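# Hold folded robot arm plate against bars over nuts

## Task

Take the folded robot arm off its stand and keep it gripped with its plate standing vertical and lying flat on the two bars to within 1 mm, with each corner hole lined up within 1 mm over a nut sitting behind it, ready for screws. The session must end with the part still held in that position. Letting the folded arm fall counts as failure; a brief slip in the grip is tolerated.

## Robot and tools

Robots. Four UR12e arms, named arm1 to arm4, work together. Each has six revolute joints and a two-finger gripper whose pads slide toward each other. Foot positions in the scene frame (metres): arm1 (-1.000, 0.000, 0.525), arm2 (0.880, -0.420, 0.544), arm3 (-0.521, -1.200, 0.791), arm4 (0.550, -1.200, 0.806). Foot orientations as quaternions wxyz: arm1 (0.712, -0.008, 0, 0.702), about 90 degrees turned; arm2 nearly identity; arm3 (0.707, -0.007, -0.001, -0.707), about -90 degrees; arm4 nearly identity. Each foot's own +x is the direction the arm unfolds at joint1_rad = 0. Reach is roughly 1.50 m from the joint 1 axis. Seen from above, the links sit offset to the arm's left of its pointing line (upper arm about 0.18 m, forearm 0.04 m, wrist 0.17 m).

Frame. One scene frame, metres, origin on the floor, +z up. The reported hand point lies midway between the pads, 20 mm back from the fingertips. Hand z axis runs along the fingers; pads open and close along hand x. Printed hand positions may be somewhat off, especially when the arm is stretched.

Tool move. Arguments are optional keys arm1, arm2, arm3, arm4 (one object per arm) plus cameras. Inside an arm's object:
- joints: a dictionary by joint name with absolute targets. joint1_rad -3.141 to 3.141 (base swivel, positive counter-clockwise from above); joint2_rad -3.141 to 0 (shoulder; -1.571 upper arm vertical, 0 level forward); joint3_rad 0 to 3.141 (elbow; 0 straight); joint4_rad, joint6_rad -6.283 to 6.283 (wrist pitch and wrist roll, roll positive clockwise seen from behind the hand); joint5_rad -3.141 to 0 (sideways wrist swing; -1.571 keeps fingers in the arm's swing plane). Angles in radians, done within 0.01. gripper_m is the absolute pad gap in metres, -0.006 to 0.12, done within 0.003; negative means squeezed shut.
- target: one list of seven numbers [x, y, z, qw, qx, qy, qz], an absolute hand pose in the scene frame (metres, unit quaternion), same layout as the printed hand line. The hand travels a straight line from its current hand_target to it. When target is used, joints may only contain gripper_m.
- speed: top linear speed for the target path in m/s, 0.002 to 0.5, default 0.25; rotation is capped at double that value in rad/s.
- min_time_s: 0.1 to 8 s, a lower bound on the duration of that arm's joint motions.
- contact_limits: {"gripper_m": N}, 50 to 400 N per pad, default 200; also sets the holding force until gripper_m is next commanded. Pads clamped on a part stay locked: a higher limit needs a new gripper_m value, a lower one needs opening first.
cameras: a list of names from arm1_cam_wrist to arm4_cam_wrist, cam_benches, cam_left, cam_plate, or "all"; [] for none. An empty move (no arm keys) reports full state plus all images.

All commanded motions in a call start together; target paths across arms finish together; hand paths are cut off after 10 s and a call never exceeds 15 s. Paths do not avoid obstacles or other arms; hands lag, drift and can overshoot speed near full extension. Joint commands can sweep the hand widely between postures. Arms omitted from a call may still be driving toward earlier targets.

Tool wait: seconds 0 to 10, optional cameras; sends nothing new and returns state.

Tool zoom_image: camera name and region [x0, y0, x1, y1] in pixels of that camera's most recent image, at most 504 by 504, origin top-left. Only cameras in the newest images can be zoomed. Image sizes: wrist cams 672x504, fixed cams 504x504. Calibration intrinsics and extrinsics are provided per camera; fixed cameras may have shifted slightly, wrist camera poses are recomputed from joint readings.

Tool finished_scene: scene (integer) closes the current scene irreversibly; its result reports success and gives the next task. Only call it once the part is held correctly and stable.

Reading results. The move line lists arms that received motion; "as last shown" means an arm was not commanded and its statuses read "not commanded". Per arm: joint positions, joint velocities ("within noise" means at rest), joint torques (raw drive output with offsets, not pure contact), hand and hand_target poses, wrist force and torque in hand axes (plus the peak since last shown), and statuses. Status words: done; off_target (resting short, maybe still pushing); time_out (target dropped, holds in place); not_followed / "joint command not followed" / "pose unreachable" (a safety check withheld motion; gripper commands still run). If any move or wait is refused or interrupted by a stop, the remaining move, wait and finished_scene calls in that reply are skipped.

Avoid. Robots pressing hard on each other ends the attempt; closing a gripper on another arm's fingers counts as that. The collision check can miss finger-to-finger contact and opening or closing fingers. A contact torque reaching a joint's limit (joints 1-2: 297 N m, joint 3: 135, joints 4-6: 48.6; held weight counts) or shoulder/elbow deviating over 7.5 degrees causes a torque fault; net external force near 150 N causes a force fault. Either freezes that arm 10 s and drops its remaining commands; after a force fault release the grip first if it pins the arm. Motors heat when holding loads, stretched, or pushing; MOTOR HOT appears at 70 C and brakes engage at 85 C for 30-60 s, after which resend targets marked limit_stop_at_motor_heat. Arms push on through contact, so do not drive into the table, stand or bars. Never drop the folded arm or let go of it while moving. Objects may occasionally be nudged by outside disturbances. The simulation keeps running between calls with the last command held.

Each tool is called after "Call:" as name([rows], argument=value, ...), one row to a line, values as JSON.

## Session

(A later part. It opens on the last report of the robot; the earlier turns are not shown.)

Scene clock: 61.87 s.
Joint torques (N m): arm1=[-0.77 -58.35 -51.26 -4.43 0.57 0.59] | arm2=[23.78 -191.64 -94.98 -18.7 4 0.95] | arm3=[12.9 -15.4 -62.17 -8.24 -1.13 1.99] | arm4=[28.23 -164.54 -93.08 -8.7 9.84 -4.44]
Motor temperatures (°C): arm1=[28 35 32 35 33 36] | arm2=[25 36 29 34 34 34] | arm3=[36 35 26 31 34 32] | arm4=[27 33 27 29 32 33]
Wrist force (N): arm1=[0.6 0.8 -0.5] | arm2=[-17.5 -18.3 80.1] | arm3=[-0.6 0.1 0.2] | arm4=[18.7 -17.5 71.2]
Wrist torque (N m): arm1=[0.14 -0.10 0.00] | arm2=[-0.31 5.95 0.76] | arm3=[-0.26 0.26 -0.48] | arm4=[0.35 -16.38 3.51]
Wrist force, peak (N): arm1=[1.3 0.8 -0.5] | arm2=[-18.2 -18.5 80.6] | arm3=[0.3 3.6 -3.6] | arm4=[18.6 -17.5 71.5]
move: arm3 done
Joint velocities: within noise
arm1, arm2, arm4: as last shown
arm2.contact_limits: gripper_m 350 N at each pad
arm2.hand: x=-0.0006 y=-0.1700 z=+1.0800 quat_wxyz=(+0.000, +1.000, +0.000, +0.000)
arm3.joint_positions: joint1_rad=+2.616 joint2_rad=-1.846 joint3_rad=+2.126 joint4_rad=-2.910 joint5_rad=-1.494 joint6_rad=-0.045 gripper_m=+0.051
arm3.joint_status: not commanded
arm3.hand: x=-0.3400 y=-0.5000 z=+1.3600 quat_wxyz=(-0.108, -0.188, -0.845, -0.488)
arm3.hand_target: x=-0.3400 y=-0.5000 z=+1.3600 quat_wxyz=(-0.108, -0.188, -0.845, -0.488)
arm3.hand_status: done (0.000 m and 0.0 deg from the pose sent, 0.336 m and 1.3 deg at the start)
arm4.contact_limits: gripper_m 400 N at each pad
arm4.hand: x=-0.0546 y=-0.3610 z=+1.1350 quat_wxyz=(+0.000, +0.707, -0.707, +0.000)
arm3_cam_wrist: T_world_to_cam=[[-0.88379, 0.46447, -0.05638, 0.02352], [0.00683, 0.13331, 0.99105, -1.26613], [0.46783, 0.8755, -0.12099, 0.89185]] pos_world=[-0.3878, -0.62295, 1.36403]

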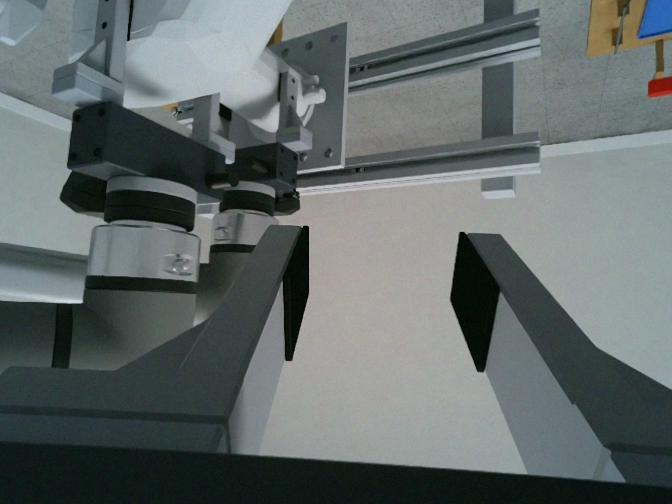

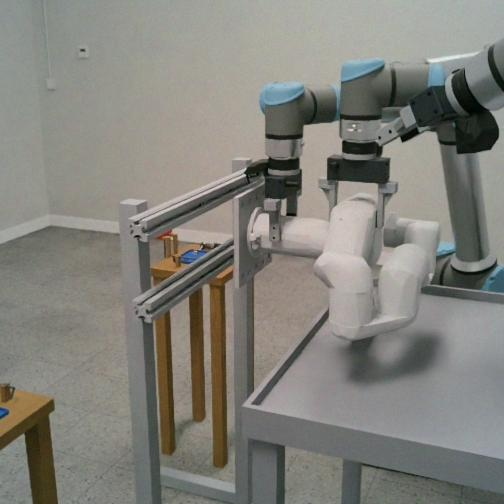

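Call:
move(arm2={"target":[-0.0009,-0.1697,1.0800,0,1,0,0],"speed":0.02}, arm4={"target":[-0.0543,-0.3613,1.1350,0,0.7071,-0.7071,0],"speed":0.02}, arm3={"target":[-0.225,-0.255,1.21,0.1085,0.188,0.8455,0.4882],"speed":0.15}, cameras=["arm3_cam_wrist","cam_left"])

Scene clock: 65.47 s.
Joint torques (N m): arm1=[1.18 -58.42 -49.53 -4.29 0.59 0.37] | arm2=[-13.88 -152.96 -106.26 -15.1 3.24 -1.98] | arm3=[-3.27 -56.62 -36.55 -4.07 0.72 0.78] | arm4=[-16.38 -170.76 -74.34 -2.8 8.87 -2.86]
Motor temperatures (°C): arm1=[28 35 32 35 33 36] | arm2=[25 36 29 34 34 34] | arm3=[36 35 26 31 34 32] | arm4=[27 33 27 29 32 33]
Wrist force (N): arm1=[0.5 0.1 -0.2] | arm2=[-3.6 -2.0 75.4] | arm3=[-0.1 0.7 0.3] | arm4=[2.1 -3.9 76.6]
Wrist torque (N m): arm1=[0.01 -0.08 0.00] | arm2=[-0.36 4.74 -0.45] | arm3=[-0.23 0.16 -0.68] | arm4=[0.41 -16.31 1.20]
Wrist force, peak (N): arm1=[1.2 0.3 -0.6] | arm2=[-17.9 -18.3 80.5] | arm3=[-0.3 0.3 3.6] | arm4=[17.5 -16.8 73.5]
move: arm2 done; arm3 done; arm4 done
Joint velocities: within noise
arm1: as last shown
arm2.joint_positions: joint1_rad=+2.626 joint2_rad=-1.221 joint3_rad=+1.107 joint4_rad=-1.459 joint5_rad=-1.569 joint6_rad=-2.040 gripper_m=+0.100
arm2.joint_status: not commanded
arm2.contact_limits: gripper_m 350 N at each pad
arm2.hand: x=-0.0009 y=-0.1697 z=+1.0800 quat_wxyz=(+0.000, +1.000, +0.000, +0.000)
arm2.hand_target: x=-0.0009 y=-0.1697 z=+1.0800 quat_wxyz=(+0.000, +1.000, +0.000, +0.000)
arm2.hand_status: done (0.000 m and 0.0 deg from the pose sent, 0.000 m and 0.0 deg at the start)
arm3.joint_positions: joint1_rad=+2.649 joint2_rad=-1.281 joint3_rad=+1.837 joint4_rad=-3.187 joint5_rad=-1.523 joint6_rad=-0.029 gripper_m=+0.051
arm3.joint_status: not commanded
arm3.hand: x=-0.2251 y=-0.2550 z=+1.2101 quat_wxyz=(-0.108, -0.188, -0.845, -0.488)
arm3.hand_target: x=-0.2250 y=-0.2550 z=+1.2100 quat_wxyz=(-0.108, -0.188, -0.845, -0.488)
arm3.hand_status: done (0.000 m and 0.0 deg from the pose sent, 0.309 m and 0.0 deg at the start)
arm4.joint_positions: joint1_rad=+2.056 joint2_rad=-0.997 joint3_rad=+1.140 joint4_rad=-1.715 joint5_rad=-1.573 joint6_rad=-1.114 gripper_m=+0.089
arm4.joint_status: not commanded
arm4.contact_limits: gripper_m 400 N at each pad
arm4.hand: x=-0.0543 y=-0.3613 z=+1.1350 quat_wxyz=(+0.000, +0.707, -0.707, +0.000)
arm4.hand_target: x=-0.0543 y=-0.3613 z=+1.1350 quat_wxyz=(+0.000, +0.707, -0.707, +0.000)
arm4.hand_status: done (0.000 m and 0.0 deg from the pose sent, 0.000 m and 0.0 deg at the start)
arm3_cam_wrist: T_world_to_cam=[[-0.88381, 0.46443, -0.05642, 0.00284], [0.00674, 0.13323, 0.99106, -1.15109], [0.4678, 0.87553, -0.12088, 0.60533]] pos_world=[-0.2729, -0.37795, 1.21413]

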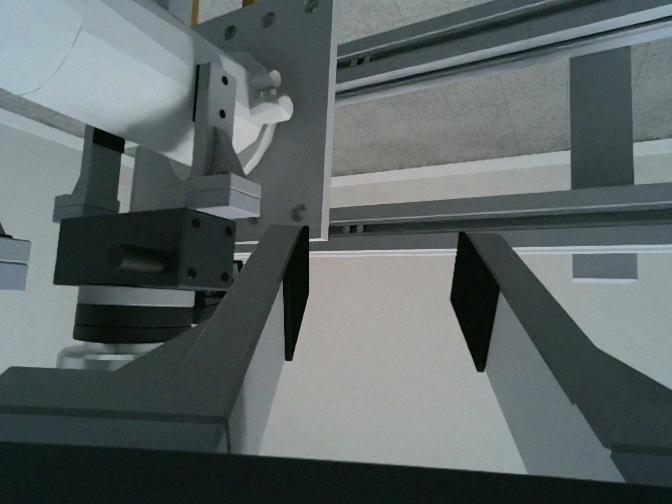

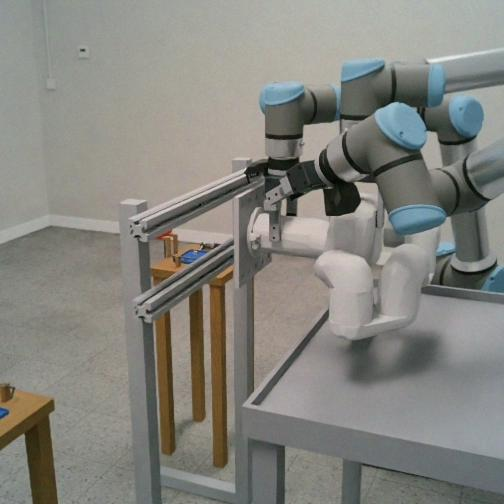

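Call:
move(arm3={"target":[-0.205,-0.235,1.185,0.1085,0.188,0.8455,0.4882],"speed":0.1}, cameras=["arm3_cam_wrist"])

Call:
zoom_image(camera="arm3_cam_wrist", region=[345, 235, 385, 275])

Call:
zoom_image(camera="arm3_cam_wrist", region=[345, 50, 385, 90])

Call:
zoom_image(camera="arm3_cam_wrist", region=[380, 206, 460, 286])

Call:
zoom_image(camera="arm3_cam_wrist", region=[530, 206, 610, 286])

Scene clock: 67.70 s.
Joint torques (N m): arm1=[-0.77 -56.41 -51.16 -4.62 0.4 0.46] | arm2=[-14.58 -150.38 -103.69 -20 3.42 -0.33] | arm3=[14.35 -70.42 -35.6 -3.93 -1.12 1.22] | arm4=[-14.87 -173.14 -75.24 1.23 8.41 -0.27]
Motor temperatures (°C): arm1=[28 35 32 35 33 36] | arm2=[25 36 29 34 34 34] | arm3=[36 35 26 31 34 32] | arm4=[27 33 27 29 32 33]
Wrist force (N): arm1=[0.4 0.0 -0.4] | arm2=[-3.5 -2.2 74.9] | arm3=[-0.6 0.5 0.5] | arm4=[2.2 -3.2 76.1]
Wrist torque (N m): arm1=[0.00 -0.08 -0.01] | arm2=[-0.41 4.72 -0.45] | arm3=[-0.24 0.24 -0.47] | arm4=[0.51 -16.32 1.18]
Wrist force, peak (N): arm1=[0.8 1.0 -0.3] | arm2=[-3.7 -2.2 75.4] | arm3=[-1.7 0.3 2.4] | arm4=[2.0 -3.6 77.0]
move: arm3 done
Joint velocities: within noise
arm1.joint_positions: joint1_rad=+0.000 joint2_rad=-1.570 joint3_rad=+1.570 joint4_rad=-1.570 joint5_rad=-1.571 joint6_rad=+0.000 gripper_m=+0.120
arm1.joint_status: not commanded
arm1.hand: x=-1.1695 y=+0.7000 z=+1.0242 quat_wxyz=(-0.005, -0.007, -1.000, +0.006)
arm1.hand_target: x=-1.1695 y=+0.7000 z=+1.0242 quat_wxyz=(-0.005, -0.007, -1.000, +0.006)
arm1.hand_status: not commanded
arm2, arm4: as last shown
arm2.contact_limits: gripper_m 350 N at each pad
arm3.joint_positions: joint1_rad=+2.638 joint2_rad=-1.222 joint3_rad=+1.806 joint4_rad=-3.215 joint5_rad=-1.513 joint6_rad=-0.034 gripper_m=+0.051
arm3.joint_status: not commanded
arm3.hand: x=-0.2049 y=-0.2350 z=+1.1851 quat_wxyz=(-0.109, -0.188, -0.845, -0.488)
arm3.hand_target: x=-0.2050 y=-0.2350 z=+1.1850 quat_wxyz=(-0.108, -0.188, -0.845, -0.488)
arm3.hand_status: done (0.000 m and 0.0 deg from the pose sent, 0.038 m and 0.0 deg at the start)
arm4.contact_limits: gripper_m 400 N at each pad
arm3_cam_wrist: T_world_to_cam=[[-0.88379, 0.46447, -0.05642, 0.00993], [0.00675, 0.13324, 0.99106, -1.129], [0.46784, 0.87551, -0.12089, 0.5754]] pos_world=[-0.2528, -0.35795, 1.18903]

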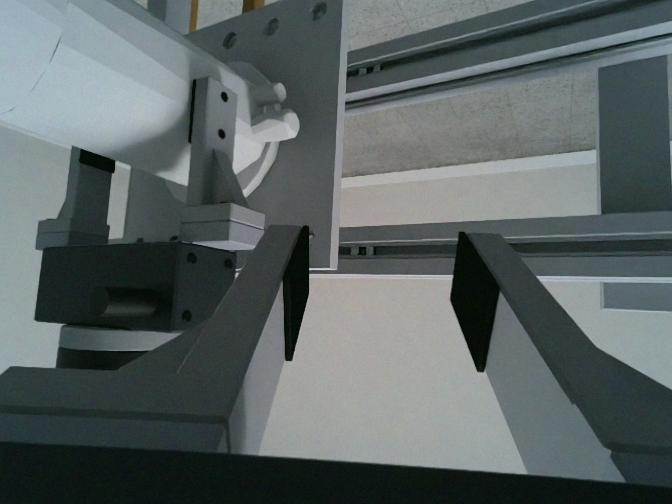

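Scaled by 12.600 from the camera's image (finer frame: 960x720).

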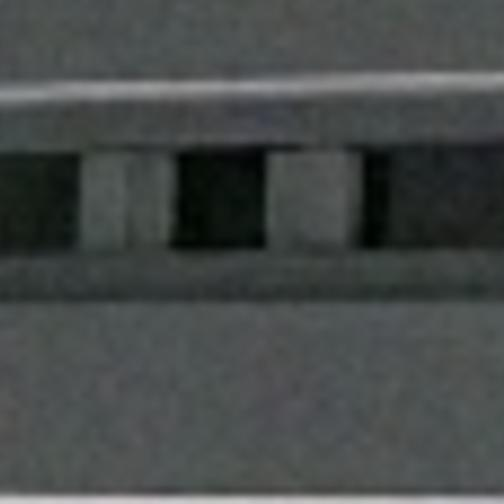

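Scaled by 12.600 from the camera's image (finer frame: 960x720).

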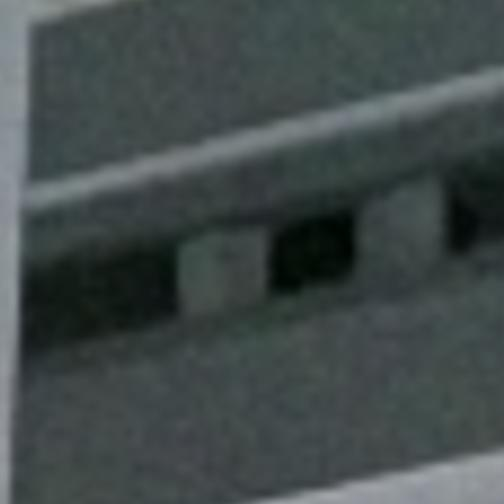

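Scaled by 6.300 from the camera's image (finer frame: 960x720).

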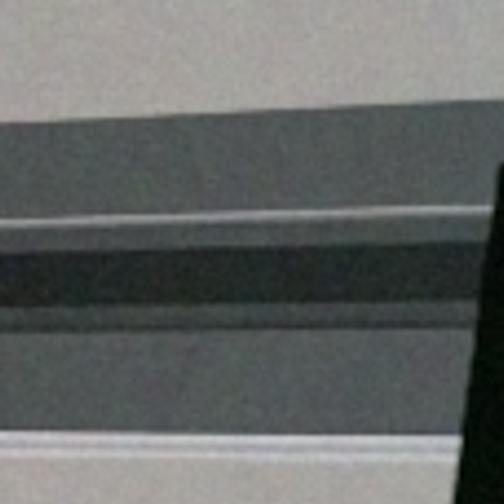

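Scaled by 6.300 from the camera's image (finer frame: 960x720).

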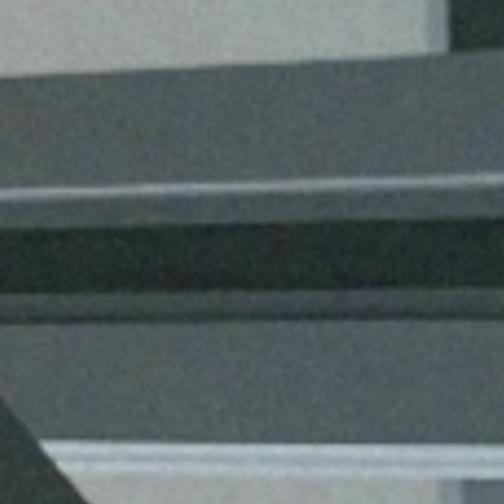

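Call:
move(arm2={"target":[-0.0002,-0.0925,1.0775,0,1,0,0],"speed":0.06}, arm4={"target":[-0.0536,-0.2841,1.1325,0,0.7071,-0.7071,0],"speed":0.06})

Call:
wait(seconds=0.5, cameras=["arm3_cam_wrist"])

Call:
zoom_image(camera="arm3_cam_wrist", region=[335, 235, 375, 275])

Call:
zoom_image(camera="arm3_cam_wrist", region=[340, 45, 380, 85])

Call:
zoom_image(camera="arm3_cam_wrist", region=[190, 230, 250, 270])

Scene clock: 72.70 s.
Joint torques (N m): arm1=[2.35 -59.07 -50.39 -4.48 0.66 0.58] | arm2=[14.22 -189.63 -95.52 -18.13 4.28 2.73] | arm3=[11.89 -63.72 -36.02 -3.91 -1.14 1.6] | arm4=[24.11 -180.03 -76.49 -3.95 9.8 0.26]
Motor temperatures (°C): arm1=[28 35 32 35 33 36] | arm2=[25 36 29 34 34 34] | arm3=[36 35 26 31 34 32] | arm4=[27 33 27 29 32 33]
Wrist force (N): arm1=[0.6 0.8 -0.6] | arm2=[-6.4 -6.1 79.4] | arm3=[-0.5 0.5 0.2] | arm4=[5.9 -5.9 72.4]
Wrist torque (N m): arm1=[0.13 -0.10 0.00] | arm2=[-0.41 5.16 -0.24] | arm3=[-0.24 0.22 -0.48] | arm4=[0.51 -16.93 1.66]
Wrist force, peak (N): arm1=[1.3 0.4 -0.4] | arm2=[-6.4 -6.1 79.4] | arm3=[-0.3 0.8 1.0] | arm4=[0.0 -1.1 78.5]
move: arm2 done; arm4 done
Joint velocities: within noise
arm1, arm3: as last shown
arm2.joint_positions: joint1_rad=+2.551 joint2_rad=-1.177 joint3_rad=+1.051 joint4_rad=-1.446 joint5_rad=-1.569 joint6_rad=-2.115 gripper_m=+0.100
arm2.joint_status: not commanded
arm2.contact_limits: gripper_m 350 N at each pad
arm2.hand: x=-0.0002 y=-0.0924 z=+1.0774 quat_wxyz=(+0.000, +1.000, +0.000, +0.000)
arm2.hand_target: x=-0.0002 y=-0.0925 z=+1.0775 quat_wxyz=(+0.000, +1.000, +0.000, +0.000)
arm2.hand_status: done (0.000 m and 0.0 deg from the pose sent, 0.077 m and 0.0 deg at the start)
arm3.hand: x=-0.2050 y=-0.2350 z=+1.1850 quat_wxyz=(-0.108, -0.188, -0.845, -0.488)
arm4.joint_positions: joint1_rad=+2.024 joint2_rad=-0.876 joint3_rad=+0.947 joint4_rad=-1.643 joint5_rad=-1.573 joint6_rad=-1.146 gripper_m=+0.089
arm4.joint_status: not commanded
arm4.contact_limits: gripper_m 400 N at each pad
arm4.hand: x=-0.0535 y=-0.2840 z=+1.1324 quat_wxyz=(+0.000, +0.707, -0.707, +0.000)
arm4.hand_target: x=-0.0536 y=-0.2841 z=+1.1325 quat_wxyz=(+0.000, +0.707, -0.707, +0.000)
arm4.hand_status: done (0.000 m and 0.0 deg from the pose sent, 0.077 m and 0.0 deg at the start)
pictures: none

Scene clock: 73.20 s.
Joint torques (N m): arm1=[1.53 -56.83 -50.51 -4.53 0.89 0.7] | arm2=[13.57 -190.52 -96.25 -21.61 4.31 2.75] | arm3=[13.03 -62.98 -35.15 -3.77 -1.38 1.64] | arm4=[26 -181.74 -76.18 -4.42 9.93 -0.42]
Motor temperatures (°C): arm1=[28 35 32 35 33 36] | arm2=[25 36 29 34 34 34] | arm3=[36 35 26 31 34 32] | arm4=[27 33 27 29 32 33]
Wrist force (N): arm1=[0.8 0.4 -0.6] | arm2=[-9.0 -6.4 78.7] | arm3=[-0.3 0.4 0.4] | arm4=[6.1 -8.4 72.4]
Wrist torque (N m): arm1=[0.06 -0.14 0.00] | arm2=[-0.41 5.30 -0.01] | arm3=[-0.27 0.20 -0.48] | arm4=[0.48 -16.76 1.94]
Wrist force, peak (N): arm1=[0.9 0.7 -0.1] | arm2=[-8.9 -6.7 79.0] | arm3=[-0.7 0.2 0.7] | arm4=[6.3 -8.5 73.0]
Joint velocities: within noise
arm1.joint_positions: joint1_rad=+0.000 joint2_rad=-1.570 joint3_rad=+1.570 joint4_rad=-1.570 joint5_rad=-1.571 joint6_rad=+0.000 gripper_m=+0.120
arm1.joint_status: not commanded
arm1.hand: x=-1.1695 y=+0.7000 z=+1.0242 quat_wxyz=(-0.005, -0.007, -1.000, +0.006)
arm1.hand_target: x=-1.1695 y=+0.7000 z=+1.0242 quat_wxyz=(-0.005, -0.007, -1.000, +0.006)
arm1.hand_status: not commanded
arm2.joint_positions: joint1_rad=+2.551 joint2_rad=-1.177 joint3_rad=+1.051 joint4_rad=-1.446 joint5_rad=-1.569 joint6_rad=-2.115 gripper_m=+0.100
arm2.joint_status: not commanded
arm2.contact_limits: gripper_m 350 N at each pad
arm2.hand: x=-0.0002 y=-0.0925 z=+1.0775 quat_wxyz=(+0.000, +1.000, +0.000, +0.000)
arm2.hand_target: x=-0.0002 y=-0.0925 z=+1.0775 quat_wxyz=(+0.000, +1.000, +0.000, +0.000)
arm2.hand_status: done (0.000 m and 0.0 deg from the pose sent, 0.077 m and 0.0 deg at the start)
arm3.joint_positions: joint1_rad=+2.638 joint2_rad=-1.222 joint3_rad=+1.806 joint4_rad=-3.215 joint5_rad=-1.513 joint6_rad=-0.034 gripper_m=+0.051
arm3.joint_status: not commanded
arm3.hand: x=-0.2050 y=-0.2350 z=+1.1850 quat_wxyz=(-0.108, -0.188, -0.845, -0.488)
arm3.hand_target: x=-0.2050 y=-0.2350 z=+1.1850 quat_wxyz=(-0.108, -0.188, -0.845, -0.488)
arm3.hand_status: not commanded
arm4.joint_positions: joint1_rad=+2.024 joint2_rad=-0.876 joint3_rad=+0.947 joint4_rad=-1.643 joint5_rad=-1.573 joint6_rad=-1.146 gripper_m=+0.089
arm4.joint_status: not commanded
arm4.contact_limits: gripper_m 400 N at each pad
arm4.hand: x=-0.0536 y=-0.2841 z=+1.1325 quat_wxyz=(+0.000, +0.707, -0.707, +0.000)
arm4.hand_target: x=-0.0536 y=-0.2841 z=+1.1325 quat_wxyz=(+0.000, +0.707, -0.707, +0.000)
arm4.hand_status: done (0.000 m and 0.0 deg from the pose sent, 0.077 m and 0.0 deg at the start)
wait: 0.50 s; at rest by 0.27 s
arm3_cam_wrist: T_world_to_cam=[[-0.88382, 0.46443, -0.05638, 0.00985], [0.00687, 0.13338, 0.99104, -1.1289], [0.46779, 0.87551, -0.12108, 0.57561]] pos_world=[-0.2528, -0.35795, 1.18903]

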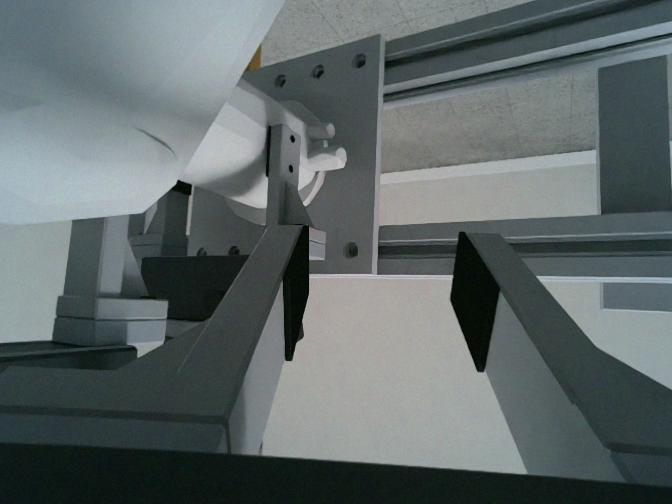

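Scaled by 12.600 from the camera's image (finer frame: 960x720).

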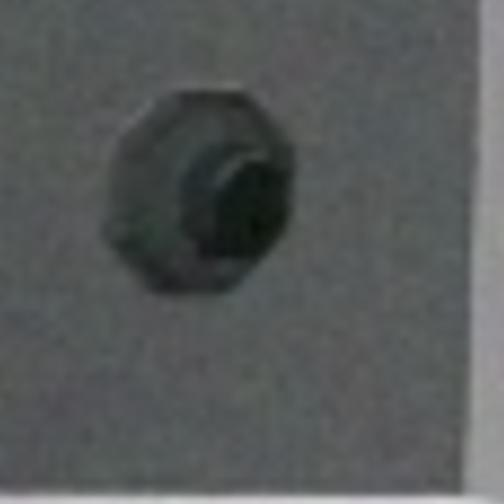

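Scaled by 12.600 from the camera's image (finer frame: 960x720).

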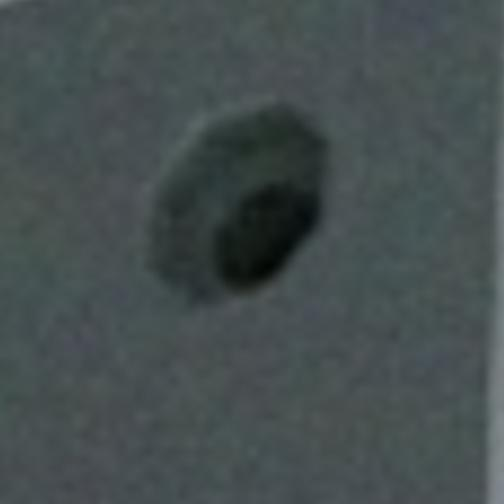

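Scaled by 8.400 from the camera's image (finer frame: 960x720).

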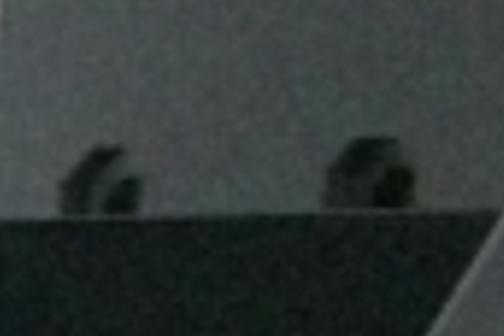

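Call:
move(arm2={"target":[-0.00103,-0.09056,1.07617,0.0035,1,0.0006,-0.0024],"speed":0.003}, arm4={"target":[-0.05393,-0.28184,1.13274,0.00415,0.70753,-0.70668,0.0008],"speed":0.003}, cameras=["arm3_cam_wrist"])

Call:
zoom_image(camera="arm3_cam_wrist", region=[335, 235, 375, 275])

Call:
zoom_image(camera="arm3_cam_wrist", region=[340, 45, 380, 85])

Call:
zoom_image(camera="arm3_cam_wrist", region=[190, 230, 250, 270])

Scene clock: 86.87 s.
Joint torques (N m): arm1=[-0.53 -56.57 -50.28 -4.2 0.39 0.54] | arm2=[-7.06 -168.65 -96.64 -20.57 2.65 -0.87] | arm3=[13.52 -62.08 -35.12 -4.48 -1.68 1.6] | arm4=[-7.19 -158.25 -78.59 -1.02 9.6 -3.21]
Motor temperatures (°C): arm1=[28 35 32 35 33 36] | arm2=[25 36 29 34 34 34] | arm3=[36 35 26 31 34 32] | arm4=[27 33 27 29 32 33]
Wrist force (N): arm1=[0.9 0.3 -0.2] | arm2=[-9.6 -8.1 79.6] | arm3=[-0.4 0.5 0.6] | arm4=[7.1 -10.0 71.4]
Wrist torque (N m): arm1=[0.05 -0.15 0.00] | arm2=[-0.41 5.48 0.07] | arm3=[-0.24 0.21 -0.48] | arm4=[0.43 -17.02 2.23]
Wrist force, peak (N): arm1=[1.2 0.7 -0.1] | arm2=[-14.0 -8.6 79.6] | arm3=[-0.6 0.3 1.1] | arm4=[9.0 -9.4 73.7]
move: arm2 done; arm4 done
Joint velocities: within noise
arm1, arm3: as last shown
arm2.joint_positions: joint1_rad=+2.547 joint2_rad=-1.176 joint3_rad=+1.052 joint4_rad=-1.448 joint5_rad=-1.560 joint6_rad=-2.120 gripper_m=+0.100
arm2.joint_status: not commanded
arm2.contact_limits: gripper_m 350 N at each pad
arm2.hand: x=-0.0010 y=-0.0905 z=+1.0762 quat_wxyz=(+0.004, +1.000, +0.001, -0.002)
arm2.hand_target: x=-0.0010 y=-0.0906 z=+1.0762 quat_wxyz=(+0.004, +1.000, +0.001, -0.002)
arm2.hand_status: done (0.000 m and 0.0 deg from the pose sent, 0.002 m and 0.5 deg at the start)
arm4.joint_positions: joint1_rad=+2.021 joint2_rad=-0.870 joint3_rad=+0.935 joint4_rad=-1.633 joint5_rad=-1.566 joint6_rad=-1.150 gripper_m=+0.089
arm4.joint_status: not commanded
arm4.contact_limits: gripper_m 400 N at each pad
arm4.hand: x=-0.0539 y=-0.2818 z=+1.1327 quat_wxyz=(+0.004, +0.708, -0.707, +0.001)
arm4.hand_target: x=-0.0539 y=-0.2818 z=+1.1327 quat_wxyz=(+0.004, +0.708, -0.707, +0.001)
arm4.hand_status: done (0.000 m and 0.0 deg from the pose sent, 0.002 m and 0.5 deg at the start)
arm3_cam_wrist: T_world_to_cam=[[-0.88382, 0.46443, -0.05638, 0.00985], [0.00687, 0.13338, 0.99104, -1.1289], [0.46779, 0.87551, -0.12108, 0.57561]] pos_world=[-0.2528, -0.35795, 1.18903]

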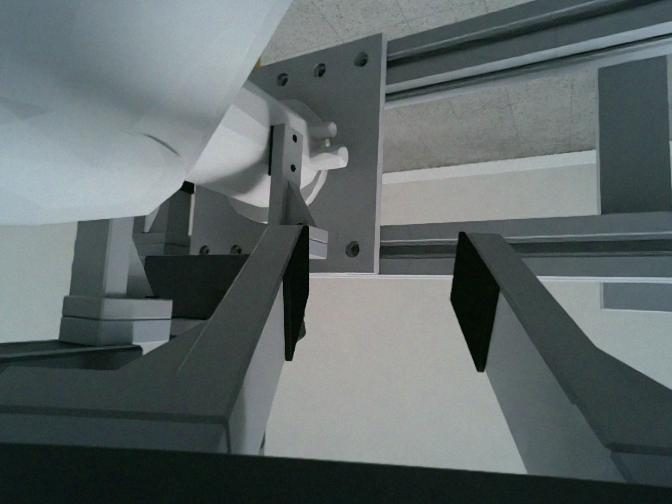

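Scaled by 12.600 from the camera's image (finer frame: 960x720).

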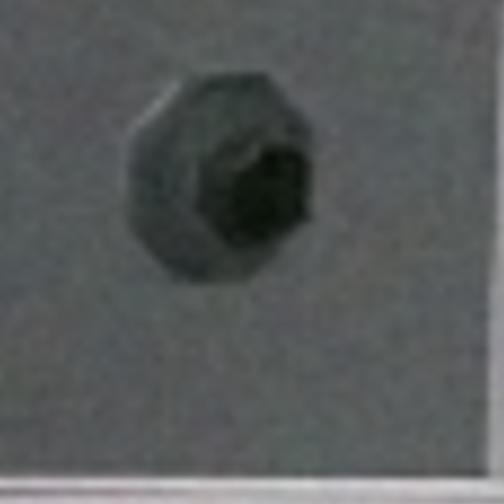

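Scaled by 12.600 from the camera's image (finer frame: 960x720).

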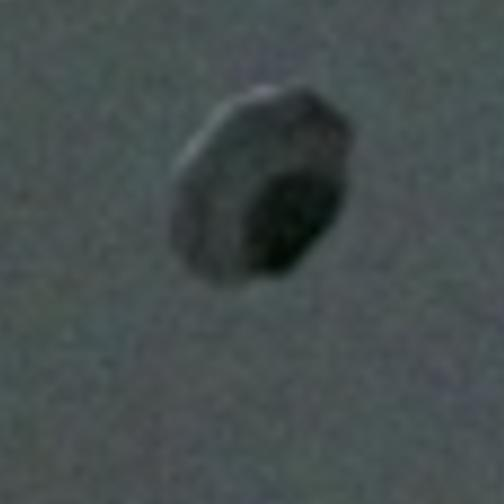

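Scaled by 8.400 from the camera's image (finer frame: 960x720).

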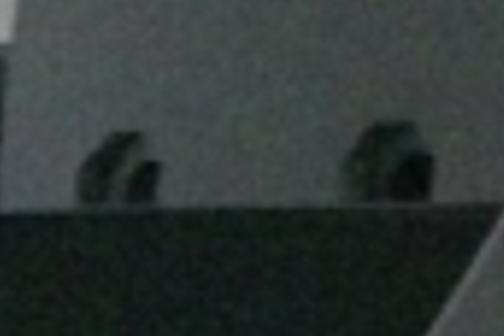

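Call:
move(arm2={"target":[-0.00123,-0.08856,1.07617,0.0035,1,0.0006,-0.0024],"speed":0.003}, arm4={"target":[-0.05413,-0.27984,1.13274,0.00415,0.70753,-0.70668,0.0008],"speed":0.003})

Call:
move(arm2={"target":[-0.00123,-0.08806,1.07617,0.0035,1,0.0006,-0.0024],"speed":0.003}, arm4={"target":[-0.05413,-0.27934,1.13274,0.00415,0.70753,-0.70668,0.0008],"speed":0.003})

Scene clock: 90.37 s.
Joint torques (N m): arm1=[0.56 -57.77 -50.4 -4.7 0.75 0.23] | arm2=[-9.2 -170.43 -103.45 -13.58 1.84 -1.53] | arm3=[11.22 -63.13 -35.03 -4.26 -1.19 1.75] | arm4=[-9.51 -160.79 -77.68 0.27 8.26 -4.26]
Motor temperatures (°C): arm1=[28 35 32 35 33 36] | arm2=[25 36 29 34 34 34] | arm3=[36 34 26 31 34 32] | arm4=[27 33 27 29 32 33]
Wrist force (N): arm1=[1.4 0.5 -0.1] | arm2=[-10.6 -8.4 79.4] | arm3=[-0.7 0.1 0.6] | arm4=[6.6 -10.6 72.1]
Wrist torque (N m): arm1=[0.09 -0.23 0.00] | arm2=[-0.48 5.56 0.12] | arm3=[-0.30 0.26 -0.48] | arm4=[0.42 -16.84 2.31]
Wrist force, peak (N): arm1=[1.3 0.7 -0.5] | arm2=[-9.8 -8.4 80.2] | arm3=[-1.0 0.6 0.5] | arm4=[7.8 -12.6 72.8]
move: arm2 done; arm4 done
Joint velocities: within noise
arm1, arm3: as last shown
arm2.joint_positions: joint1_rad=+2.545 joint2_rad=-1.174 joint3_rad=+1.049 joint4_rad=-1.448 joint5_rad=-1.561 joint6_rad=-2.122 gripper_m=+0.100
arm2.joint_status: not commanded
arm2.contact_limits: gripper_m 350 N at each pad
arm2.hand: x=-0.0012 y=-0.0885 z=+1.0762 quat_wxyz=(+0.004, +1.000, +0.001, -0.002)
arm2.hand_target: x=-0.0012 y=-0.0886 z=+1.0762 quat_wxyz=(+0.004, +1.000, +0.001, -0.002)
arm2.hand_status: done (0.000 m and 0.0 deg from the pose sent, 0.002 m and 0.0 deg at the start)
arm4.joint_positions: joint1_rad=+2.021 joint2_rad=-0.867 joint3_rad=+0.929 joint4_rad=-1.630 joint5_rad=-1.566 joint6_rad=-1.151 gripper_m=+0.089
arm4.joint_status: not commanded
arm4.contact_limits: gripper_m 400 N at each pad
arm4.hand: x=-0.0541 y=-0.2798 z=+1.1327 quat_wxyz=(+0.004, +0.708, -0.707, +0.001)
arm4.hand_target: x=-0.0541 y=-0.2798 z=+1.1327 quat_wxyz=(+0.004, +0.708, -0.707, +0.001)
arm4.hand_status: done (0.000 m and 0.0 deg from the pose sent, 0.002 m and 0.0 deg at the start)
pictures: none

Scene clock: 91.33 s.
Joint torques (N m): arm1=[-0.48 -55.79 -49.03 -4.4 0.66 0.31] | arm2=[-12.23 -166.36 -107.1 -12.86 2.14 -2.46] | arm3=[12.32 -64.37 -35.12 -3.91 -1.42 1.72] | arm4=[-8.99 -150.07 -87 0.97 8.3 -4.34]
Motor temperatures (°C): arm1=[28 35 32 35 33 36] | arm2=[25 36 29 34 34 34] | arm3=[36 34 26 31 34 32] | arm4=[27 33 27 29 32 33]
Wrist force (N): arm1=[0.6 0.2 -0.5] | arm2=[-10.0 -8.2 79.6] | arm3=[-0.1 0.1 0.7] | arm4=[7.2 -10.4 71.9]
Wrist torque (N m): arm1=[0.04 -0.09 -0.01] | arm2=[-0.41 5.49 0.14] | arm3=[-0.30 0.16 -0.48] | arm4=[0.41 -16.92 2.23]
Wrist force, peak (N): arm1=[0.7 0.7 -0.8] | arm2=[-9.8 -8.5 80.2] | arm3=[-0.9 0.2 0.7] | arm4=[6.9 -10.4 72.4]
move: arm2 done; arm4 done
Joint velocities: within noise
arm1, arm3: as last shown
arm2.joint_positions: joint1_rad=+2.545 joint2_rad=-1.174 joint3_rad=+1.049 joint4_rad=-1.447 joint5_rad=-1.561 joint6_rad=-2.122 gripper_m=+0.100
arm2.joint_status: not commanded
arm2.contact_limits: gripper_m 350 N at each pad
arm2.hand: x=-0.0012 y=-0.0881 z=+1.0762 quat_wxyz=(+0.003, +1.000, +0.001, -0.002)
arm2.hand_target: x=-0.0012 y=-0.0881 z=+1.0762 quat_wxyz=(+0.003, +1.000, +0.001, -0.002)
arm2.hand_status: done (0.000 m and 0.0 deg from the pose sent, 0.000 m and 0.0 deg at the start)
arm4.joint_positions: joint1_rad=+2.020 joint2_rad=-0.866 joint3_rad=+0.927 joint4_rad=-1.629 joint5_rad=-1.566 joint6_rad=-1.151 gripper_m=+0.089
arm4.joint_status: not commanded
arm4.contact_limits: gripper_m 400 N at each pad
arm4.hand: x=-0.0541 y=-0.2793 z=+1.1327 quat_wxyz=(+0.004, +0.708, -0.707, +0.001)
arm4.hand_target: x=-0.0541 y=-0.2793 z=+1.1327 quat_wxyz=(+0.004, +0.708, -0.707, +0.001)
arm4.hand_status: done (0.000 m and 0.0 deg from the pose sent, 0.000 m and 0.0 deg at the start)
pictures: none

Call:
move(arm2={"target":[-0.00123,-0.08756,1.07617,0.0035,1,0.0006,-0.0024],"speed":0.003}, arm4={"target":[-0.05413,-0.27884,1.13274,0.00415,0.70753,-0.70668,0.0008],"speed":0.003})

Call:
move(arm2={"target":[-0.00123,-0.08706,1.07617,0.0035,1,0.0006,-0.0024],"speed":0.003}, arm4={"target":[-0.05413,-0.27834,1.13274,0.00415,0.70753,-0.70668,0.0008],"speed":0.003}, cameras=["arm3_cam_wrist"])

Call:
zoom_image(camera="arm3_cam_wrist", region=[335, 235, 375, 275])

Call:
zoom_image(camera="arm3_cam_wrist", region=[340, 45, 380, 85])

Scene clock: 93.60 s.
Joint torques (N m): arm1=[0.55 -56.56 -50.88 -4.11 0.75 0.64] | arm2=[-12.2 -166.15 -106.12 -13.16 3.45 -2.24] | arm3=[13.45 -63.16 -34.28 -3.89 -1.62 1.87] | arm4=[-9.69 -149.89 -87.15 1.09 8.6 -4.63]
Motor temperatures (°C): arm1=[28 35 32 35 33 36] | arm2=[25 36 29 34 34 34] | arm3=[36 34 26 31 34 32] | arm4=[27 33 27 29 32 33]
Wrist force (N): arm1=[0.5 0.2 -0.2] | arm2=[-10.3 -8.1 79.4] | arm3=[-0.6 0.7 0.8] | arm4=[7.0 -10.4 71.7]
Wrist torque (N m): arm1=[0.03 -0.08 0.00] | arm2=[-0.40 5.52 0.18] | arm3=[-0.21 0.23 -0.48] | arm4=[0.45 -16.89 2.26]
Wrist force, peak (N): arm1=[0.8 0.7 -0.8] | arm2=[-10.0 -8.8 79.9] | arm3=[-0.9 0.7 0.7] | arm4=[6.9 -10.6 72.4]
move: arm2 done; arm4 done
Joint velocities: within noise
arm1, arm3: as last shown
arm2.joint_positions: joint1_rad=+2.544 joint2_rad=-1.174 joint3_rad=+1.048 joint4_rad=-1.447 joint5_rad=-1.561 joint6_rad=-2.123 gripper_m=+0.100
arm2.joint_status: not commanded
arm2.contact_limits: gripper_m 350 N at each pad
arm2.hand: x=-0.0012 y=-0.0876 z=+1.0762 quat_wxyz=(+0.003, +1.000, +0.001, -0.002)
arm2.hand_target: x=-0.0012 y=-0.0876 z=+1.0762 quat_wxyz=(+0.003, +1.000, +0.001, -0.002)
arm2.hand_status: done (0.000 m and 0.0 deg from the pose sent, 0.000 m and 0.0 deg at the start)
arm4.joint_positions: joint1_rad=+2.020 joint2_rad=-0.865 joint3_rad=+0.926 joint4_rad=-1.629 joint5_rad=-1.566 joint6_rad=-1.151 gripper_m=+0.089
arm4.joint_status: not commanded
arm4.contact_limits: gripper_m 400 N at each pad
arm4.hand: x=-0.0541 y=-0.2788 z=+1.1327 quat_wxyz=(+0.004, +0.708, -0.707, +0.001)
arm4.hand_target: x=-0.0541 y=-0.2788 z=+1.1327 quat_wxyz=(+0.004, +0.708, -0.707, +0.001)
arm4.hand_status: done (0.000 m and 0.0 deg from the pose sent, 0.000 m and 0.0 deg at the start)
pictures: none

Scene clock: 94.57 s.
Joint torques (N m): arm1=[0.21 -57.98 -50.7 -4.45 0.99 0.44] | arm2=[-11.43 -167.31 -106.5 -13.04 3.8 -2.46] | arm3=[13.16 -62.1 -34.56 -4.2 -1.23 1.56] | arm4=[-9.07 -151.67 -85.78 0.94 8.51 -4.67]
Motor temperatures (°C): arm1=[28 35 32 35 33 36] | arm2=[25 36 29 34 34 34] | arm3=[36 34 26 31 34 32] | arm4=[27 33 27 29 32 33]
Wrist force (N): arm1=[1.0 0.4 -0.4] | arm2=[-10.0 -8.4 79.1] | arm3=[-0.6 0.5 0.2] | arm4=[7.2 -10.6 71.9]
Wrist torque (N m): arm1=[0.06 -0.17 0.00] | arm2=[-0.42 5.48 0.17] | arm3=[-0.24 0.24 -0.47] | arm4=[0.42 -16.93 2.25]
Wrist force, peak (N): arm1=[0.9 0.3 -0.9] | arm2=[-10.2 -9.0 79.8] | arm3=[-0.9 0.7 0.7] | arm4=[7.0 -11.0 72.4]
move: arm2 done; arm4 done
Joint velocities: within noise
arm1, arm3: as last shown
arm2.joint_positions: joint1_rad=+2.544 joint2_rad=-1.173 joint3_rad=+1.048 joint4_rad=-1.447 joint5_rad=-1.561 joint6_rad=-2.123 gripper_m=+0.100
arm2.joint_status: not commanded
arm2.contact_limits: gripper_m 350 N at each pad
arm2.hand: x=-0.0012 y=-0.0870 z=+1.0762 quat_wxyz=(+0.003, +1.000, +0.001, -0.002)
arm2.hand_target: x=-0.0012 y=-0.0871 z=+1.0762 quat_wxyz=(+0.003, +1.000, +0.001, -0.002)
arm2.hand_status: done (0.000 m and 0.0 deg from the pose sent, 0.000 m and 0.0 deg at the start)
arm4.joint_positions: joint1_rad=+2.020 joint2_rad=-0.864 joint3_rad=+0.924 joint4_rad=-1.628 joint5_rad=-1.566 joint6_rad=-1.151 gripper_m=+0.089
arm4.joint_status: not commanded
arm4.contact_limits: gripper_m 400 N at each pad
arm4.hand: x=-0.0541 y=-0.2783 z=+1.1327 quat_wxyz=(+0.004, +0.708, -0.707, +0.001)
arm4.hand_target: x=-0.0541 y=-0.2783 z=+1.1327 quat_wxyz=(+0.004, +0.708, -0.707, +0.001)
arm4.hand_status: done (0.000 m and 0.0 deg from the pose sent, 0.000 m and 0.0 deg at the start)
arm3_cam_wrist: T_world_to_cam=[[-0.88382, 0.46443, -0.05638, 0.00985], [0.00687, 0.13338, 0.99104, -1.1289], [0.46779, 0.87551, -0.12108, 0.57561]] pos_world=[-0.2528, -0.35795, 1.18903]

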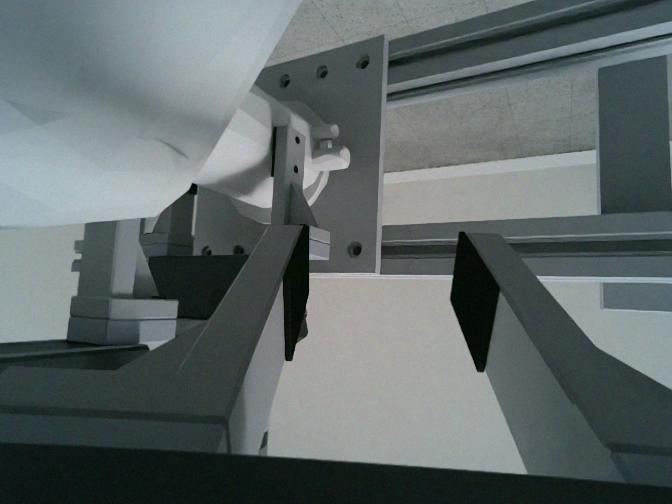

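Scaled by 12.600 from the camera's image (finer frame: 960x720).

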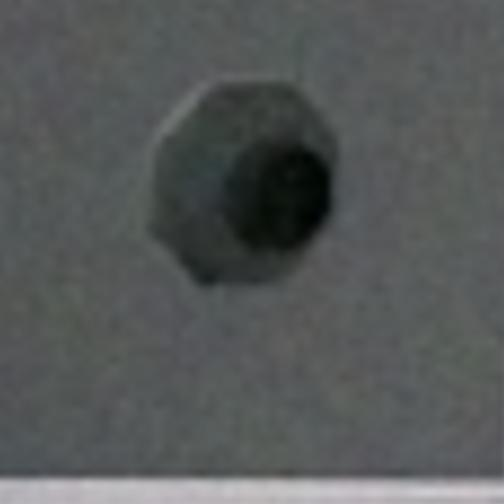

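Scaled by 12.600 from the camera's image (finer frame: 960x720).

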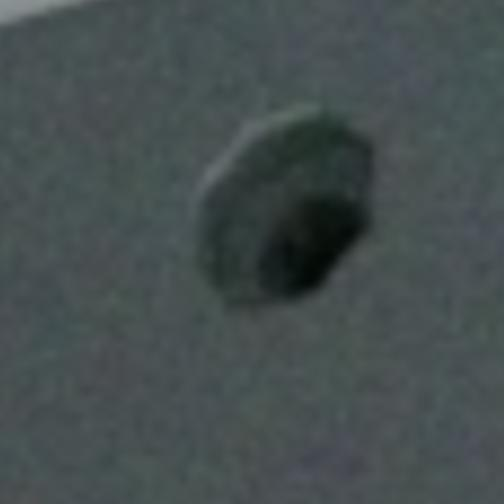

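Call:
move(arm2={"target":[0.00027,-0.08506,1.07517,0.0035,1,0.0006,-0.0024],"speed":0.003}, arm4={"target":[-0.05263,-0.27634,1.13174,0.00415,0.70753,-0.70668,0.0008],"speed":0.003}, cameras=["arm3_cam_wrist"])

Call:
zoom_image(camera="arm3_cam_wrist", region=[335, 235, 375, 275])

Call:
zoom_image(camera="arm3_cam_wrist", region=[340, 45, 380, 85])

Scene clock: 97.87 s.
Joint torques (N m): arm1=[-1.69 -58.33 -50.51 -4.39 0.87 0.43] | arm2=[-36.97 -184.58 -91.83 -15.69 -5.44 -1.61] | arm3=[13.54 -63.3 -35.14 -4.15 -1.21 1.32] | arm4=[-33.15 -137.65 -95.88 -9.58 8.3 -4.47]
Motor temperatures (°C): arm1=[28 35 32 35 33 36] | arm2=[25 36 29 34 34 34] | arm3=[36 34 26 31 34 32] | arm4=[27 33 27 29 32 33]
Wrist force (N): arm1=[0.8 0.3 -0.6] | arm2=[-31.9 8.4 73.0] | arm3=[-0.7 0.3 0.7] | arm4=[48.4 -14.3 69.0]
Wrist torque (N m): arm1=[0.05 -0.13 -0.01] | arm2=[-0.83 6.91 0.17] | arm3=[-0.27 0.26 -0.47] | arm4=[0.38 -21.44 2.43]
Wrist force, peak (N): arm1=[1.1 0.6 -0.7] | arm2=[-10.0 -8.4 79.9] | arm3=[-1.1 0.2 0.5] | arm4=[48.1 -14.1 69.3]
move: arm2 done; arm4 done
Joint velocities: within noise
arm1, arm3: as last shown
arm2.joint_positions: joint1_rad=+2.541 joint2_rad=-1.175 joint3_rad=+1.052 joint4_rad=-1.450 joint5_rad=-1.560 joint6_rad=-2.126 gripper_m=+0.100
arm2.joint_status: not commanded
arm2.contact_limits: gripper_m 350 N at each pad
arm2.hand: x=+0.0002 y=-0.0851 z=+1.0752 quat_wxyz=(+0.004, +1.000, +0.001, -0.002)
arm2.hand_target: x=+0.0003 y=-0.0851 z=+1.0752 quat_wxyz=(+0.003, +1.000, +0.001, -0.002)
arm2.hand_status: done (0.000 m and 0.0 deg from the pose sent, 0.003 m and 0.0 deg at the start)
arm4.joint_positions: joint1_rad=+2.018 joint2_rad=-0.862 joint3_rad=+0.923 joint4_rad=-1.629 joint5_rad=-1.566 joint6_rad=-1.153 gripper_m=+0.089
arm4.joint_status: not commanded
arm4.contact_limits: gripper_m 400 N at each pad
arm4.hand: x=-0.0527 y=-0.2764 z=+1.1318 quat_wxyz=(+0.004, +0.708, -0.707, +0.001)
arm4.hand_target: x=-0.0526 y=-0.2763 z=+1.1317 quat_wxyz=(+0.004, +0.708, -0.707, +0.001)
arm4.hand_status: done (0.000 m and 0.0 deg from the pose sent, 0.003 m and 0.0 deg at the start)
arm3_cam_wrist: T_world_to_cam=[[-0.88382, 0.46443, -0.05638, 0.00985], [0.00687, 0.13338, 0.99104, -1.1289], [0.46779, 0.87551, -0.12108, 0.57561]] pos_world=[-0.2528, -0.35795, 1.18903]

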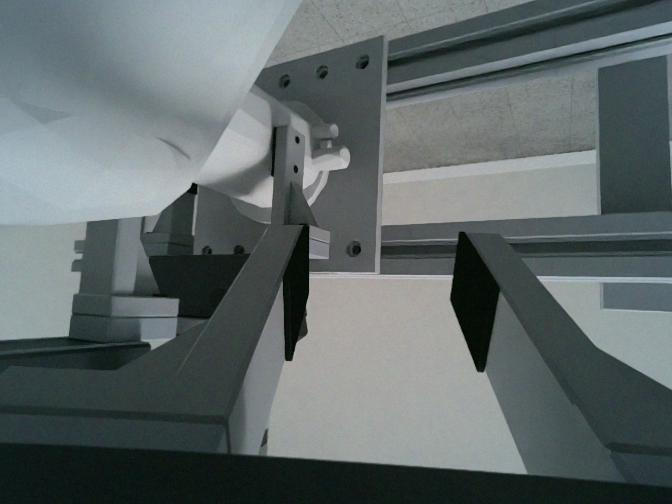

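Scaled by 12.600 from the camera's image (finer frame: 960x720).

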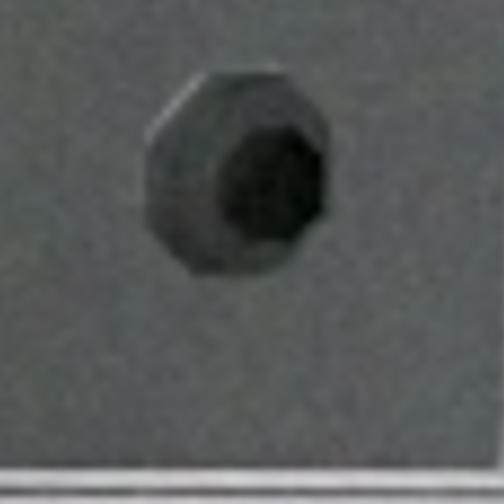

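Scaled by 12.600 from the camera's image (finer frame: 960x720).

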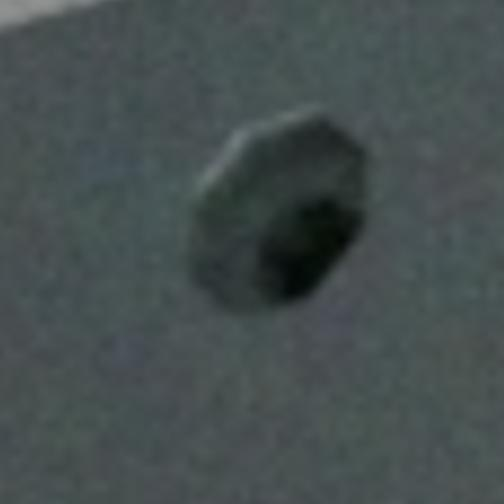

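Call:
zoom_image(camera="arm3_cam_wrist", region=[190, 230, 250, 270])

Call:
zoom_image(camera="arm3_cam_wrist", region=[270, 45, 380, 105])

Call:
zoom_image(camera="arm3_cam_wrist", region=[350, 210, 410, 290])

Scaled by 8.400 from the camera's image (finer frame: 960x720).

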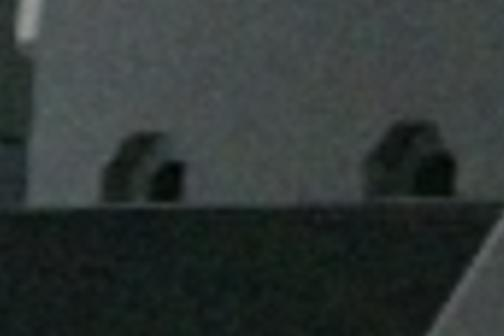

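Scaled by 4.582 from the camera's image (finer frame: 960x720).

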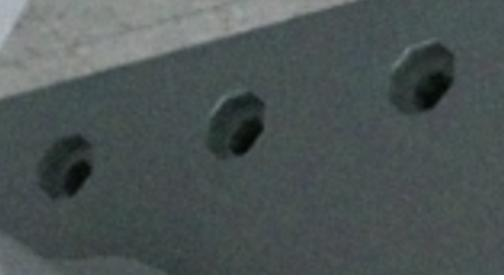

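Scaled by 6.300 from the camera's image (finer frame: 960x720).

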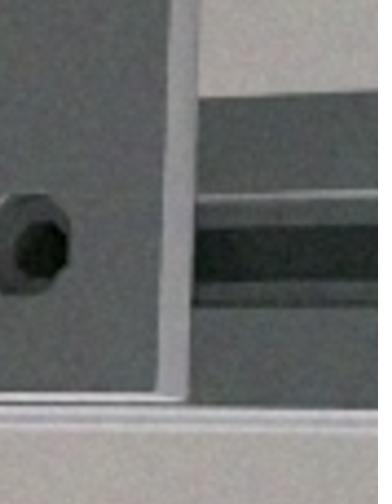

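Call:
move(arm2={"target":[0.00027,-0.08616,1.07495,0.00225,1,0.0006,-0.0024],"speed":0.003}, arm4={"target":[-0.05263,-0.27758,1.13104,0.00327,0.70753,-0.70668,-0.00008],"speed":0.003})

Call:
move(arm2={"target":[0.00027,-0.08546,1.07495,0.00225,1,0.0006,-0.0024],"speed":0.003}, arm4={"target":[-0.05263,-0.27688,1.13104,0.00327,0.70753,-0.70668,-0.00008],"speed":0.003})

Call:
move(arm2={"target":[0.00027,-0.08516,1.07495,0.00225,1,0.0006,-0.0024],"speed":0.003}, arm4={"target":[-0.05263,-0.27658,1.13104,0.00327,0.70753,-0.70668,-0.00008],"speed":0.003})

Scene clock: 105.70 s.
Joint torques (N m): arm1=[0.57 -56.82 -50.19 -4.47 0.69 0.39] | arm2=[13.55 -187.08 -105.34 -20.04 3.41 0.68] | arm3=[11.52 -62.99 -35.07 -3.96 -1.43 1.43] | arm4=[27.22 -179.91 -87.02 1.45 8.11 -1.01]
Motor temperatures (°C): arm1=[28 35 32 35 33 36] | arm2=[25 36 29 34 34 34] | arm3=[36 34 26 31 34 32] | arm4=[27 33 27 29 32 33]
Wrist force (N): arm1=[1.0 0.3 -0.1] | arm2=[-9.3 -8.8 80.2] | arm3=[-0.5 0.4 0.5] | arm4=[7.9 -10.1 71.5]
Wrist torque (N m): arm1=[0.04 -0.17 -0.01] | arm2=[-0.43 5.43 -0.02] | arm3=[-0.26 0.22 -0.48] | arm4=[0.43 -16.99 2.05]
Wrist force, peak (N): arm1=[1.2 0.6 -0.5] | arm2=[-11.3 -4.1 81.2] | arm3=[-0.8 0.6 0.7] | arm4=[53.5 -15.4 67.9]
move: arm2 done; arm4 done
Joint velocities: within noise
arm1, arm3: as last shown
arm2.joint_positions: joint1_rad=+2.543 joint2_rad=-1.176 joint3_rad=+1.054 joint4_rad=-1.452 joint5_rad=-1.563 joint6_rad=-2.124 gripper_m=+0.100
arm2.joint_status: not commanded
arm2.contact_limits: gripper_m 350 N at each pad
arm2.hand: x=+0.0003 y=-0.0861 z=+1.0749 quat_wxyz=(+0.002, +1.000, +0.001, -0.002)
arm2.hand_target: x=+0.0003 y=-0.0862 z=+1.0749 quat_wxyz=(+0.002, +1.000, +0.001, -0.002)
arm2.hand_status: done (0.000 m and 0.0 deg from the pose sent, 0.001 m and 0.1 deg at the start)
arm4.joint_positions: joint1_rad=+2.019 joint2_rad=-0.865 joint3_rad=+0.930 joint4_rad=-1.635 joint5_rad=-1.567 joint6_rad=-1.152 gripper_m=+0.089
arm4.joint_status: not commanded
arm4.contact_limits: gripper_m 400 N at each pad
arm4.hand: x=-0.0526 y=-0.2776 z=+1.1310 quat_wxyz=(+0.003, +0.708, -0.707, +0.000)
arm4.hand_target: x=-0.0526 y=-0.2776 z=+1.1310 quat_wxyz=(+0.003, +0.708, -0.707, +0.000)
arm4.hand_status: done (0.000 m and 0.0 deg from the pose sent, 0.001 m and 0.1 deg at the start)
pictures: none

Scene clock: 106.67 s.
Joint torques (N m): arm1=[-1.45 -60.96 -51.54 -4.38 0.3 0.81] | arm2=[-22.87 -165.04 -107.35 -12.93 0.07 -1.93] | arm3=[10.92 -62.44 -35.76 -4.4 -1.22 1.47] | arm4=[-11.79 -138.24 -84.19 -6.15 10.51 -3.85]
Motor temperatures (°C): arm1=[28 35 32 35 33 36] | arm2=[25 36 29 34 34 34] | arm3=[36 34 26 31 34 32] | arm4=[27 33 27 29 32 33]
Wrist force (N): arm1=[0.9 0.5 -0.1] | arm2=[-15.4 -0.1 80.2] | arm3=[-0.7 0.4 0.6] | arm4=[19.2 -15.0 64.4]
Wrist torque (N m): arm1=[0.09 -0.14 -0.01] | arm2=[-0.59 5.53 0.05] | arm3=[-0.26 0.25 -0.47] | arm4=[0.41 -15.64 1.78]
Wrist force, peak (N): arm1=[1.0 0.9 -0.6] | arm2=[-16.1 -1.1 80.2] | arm3=[-0.9 0.6 0.7] | arm4=[6.3 -9.5 74.2]
move: arm2 done; arm4 done
Joint velocities: within noise
arm1.joint_positions: joint1_rad=+0.000 joint2_rad=-1.570 joint3_rad=+1.570 joint4_rad=-1.570 joint5_rad=-1.571 joint6_rad=+0.000 gripper_m=+0.120
arm1.joint_status: not commanded
arm1.hand: x=-1.1695 y=+0.7000 z=+1.0242 quat_wxyz=(-0.005, -0.007, -1.000, +0.006)
arm1.hand_target: x=-1.1695 y=+0.7000 z=+1.0242 quat_wxyz=(-0.005, -0.007, -1.000, +0.006)
arm1.hand_status: not commanded
arm2.joint_positions: joint1_rad=+2.542 joint2_rad=-1.176 joint3_rad=+1.053 joint4_rad=-1.452 joint5_rad=-1.563 joint6_rad=-2.125 gripper_m=+0.100
arm2.joint_status: not commanded
arm2.contact_limits: gripper_m 350 N at each pad
arm2.hand: x=+0.0003 y=-0.0855 z=+1.0750 quat_wxyz=(+0.002, +1.000, +0.001, -0.002)
arm2.hand_target: x=+0.0003 y=-0.0855 z=+1.0750 quat_wxyz=(+0.002, +1.000, +0.001, -0.002)
arm2.hand_status: done (0.000 m and 0.0 deg from the pose sent, 0.001 m and 0.0 deg at the start)
arm3.joint_positions: joint1_rad=+2.638 joint2_rad=-1.222 joint3_rad=+1.806 joint4_rad=-3.215 joint5_rad=-1.513 joint6_rad=-0.034 gripper_m=+0.051
arm3.joint_status: not commanded
arm3.hand: x=-0.2050 y=-0.2350 z=+1.1850 quat_wxyz=(-0.108, -0.188, -0.845, -0.488)
arm3.hand_target: x=-0.2050 y=-0.2350 z=+1.1850 quat_wxyz=(-0.108, -0.188, -0.845, -0.488)
arm3.hand_status: not commanded
arm4.joint_positions: joint1_rad=+2.019 joint2_rad=-0.864 joint3_rad=+0.928 joint4_rad=-1.634 joint5_rad=-1.567 joint6_rad=-1.153 gripper_m=+0.089
arm4.joint_status: not commanded
arm4.contact_limits: gripper_m 400 N at each pad
arm4.hand: x=-0.0527 y=-0.2769 z=+1.1311 quat_wxyz=(+0.003, +0.708, -0.707, +0.000)
arm4.hand_target: x=-0.0526 y=-0.2769 z=+1.1310 quat_wxyz=(+0.003, +0.708, -0.707, +0.000)
arm4.hand_status: done (0.000 m and 0.0 deg from the pose sent, 0.001 m and 0.0 deg at the start)
pictures: none

Scene clock: 107.63 s.
Joint torques (N m): arm1=[0.95 -57.16 -50.52 -4.14 0.98 0.99] | arm2=[-34.07 -166.65 -109.35 -16.05 -3.2 -2.68] | arm3=[11.92 -63.15 -35.16 -3.83 -1.25 1.67] | arm4=[-15.99 -129.05 -88.09 -6.61 10.39 -4.3]
Motor temperatures (°C): arm1=[28 35 32 35 33 36] | arm2=[25 36 29 34 34 34] | arm3=[36 34 26 31 34 32] | arm4=[27 33 27 29 32 33]
Wrist force (N): arm1=[1.0 0.1 -0.3] | arm2=[-17.2 9.5 80.6] | arm3=[-0.8 0.1 0.4] | arm4=[30.5 -19.4 56.9]
Wrist torque (N m): arm1=[0.02 -0.16 -0.01] | arm2=[-0.86 6.05 0.22] | arm3=[-0.31 0.27 -0.47] | arm4=[0.29 -14.43 1.83]
Wrist force, peak (N): arm1=[1.1 0.9 -0.8] | arm2=[-17.2 9.3 80.8] | arm3=[-0.8 0.7 0.8] | arm4=[19.3 -15.4 64.2]
move: arm2 done; arm4 done
Joint velocities: within noise
arm1, arm3: as last shown
arm2.joint_positions: joint1_rad=+2.542 joint2_rad=-1.175 joint3_rad=+1.053 joint4_rad=-1.452 joint5_rad=-1.563 joint6_rad=-2.125 gripper_m=+0.100
arm2.joint_status: not commanded
arm2.contact_limits: gripper_m 350 N at each pad
arm2.hand: x=+0.0003 y=-0.0852 z=+1.0749 quat_wxyz=(+0.002, +1.000, +0.001, -0.002)
arm2.hand_target: x=+0.0003 y=-0.0852 z=+1.0750 quat_wxyz=(+0.002, +1.000, +0.001, -0.002)
arm2.hand_status: done (0.000 m and 0.0 deg from the pose sent, 0.000 m and 0.0 deg at the start)
arm4.joint_positions: joint1_rad=+2.018 joint2_rad=-0.864 joint3_rad=+0.927 joint4_rad=-1.634 joint5_rad=-1.567 joint6_rad=-1.153 gripper_m=+0.089
arm4.joint_status: not commanded
arm4.contact_limits: gripper_m 400 N at each pad
arm4.hand: x=-0.0526 y=-0.2766 z=+1.1311 quat_wxyz=(+0.003, +0.708, -0.707, +0.000)
arm4.hand_target: x=-0.0526 y=-0.2766 z=+1.1310 quat_wxyz=(+0.003, +0.708, -0.707, +0.000)
arm4.hand_status: done (0.000 m and 0.0 deg from the pose sent, 0.000 m and 0.0 deg at the start)
pictures: none


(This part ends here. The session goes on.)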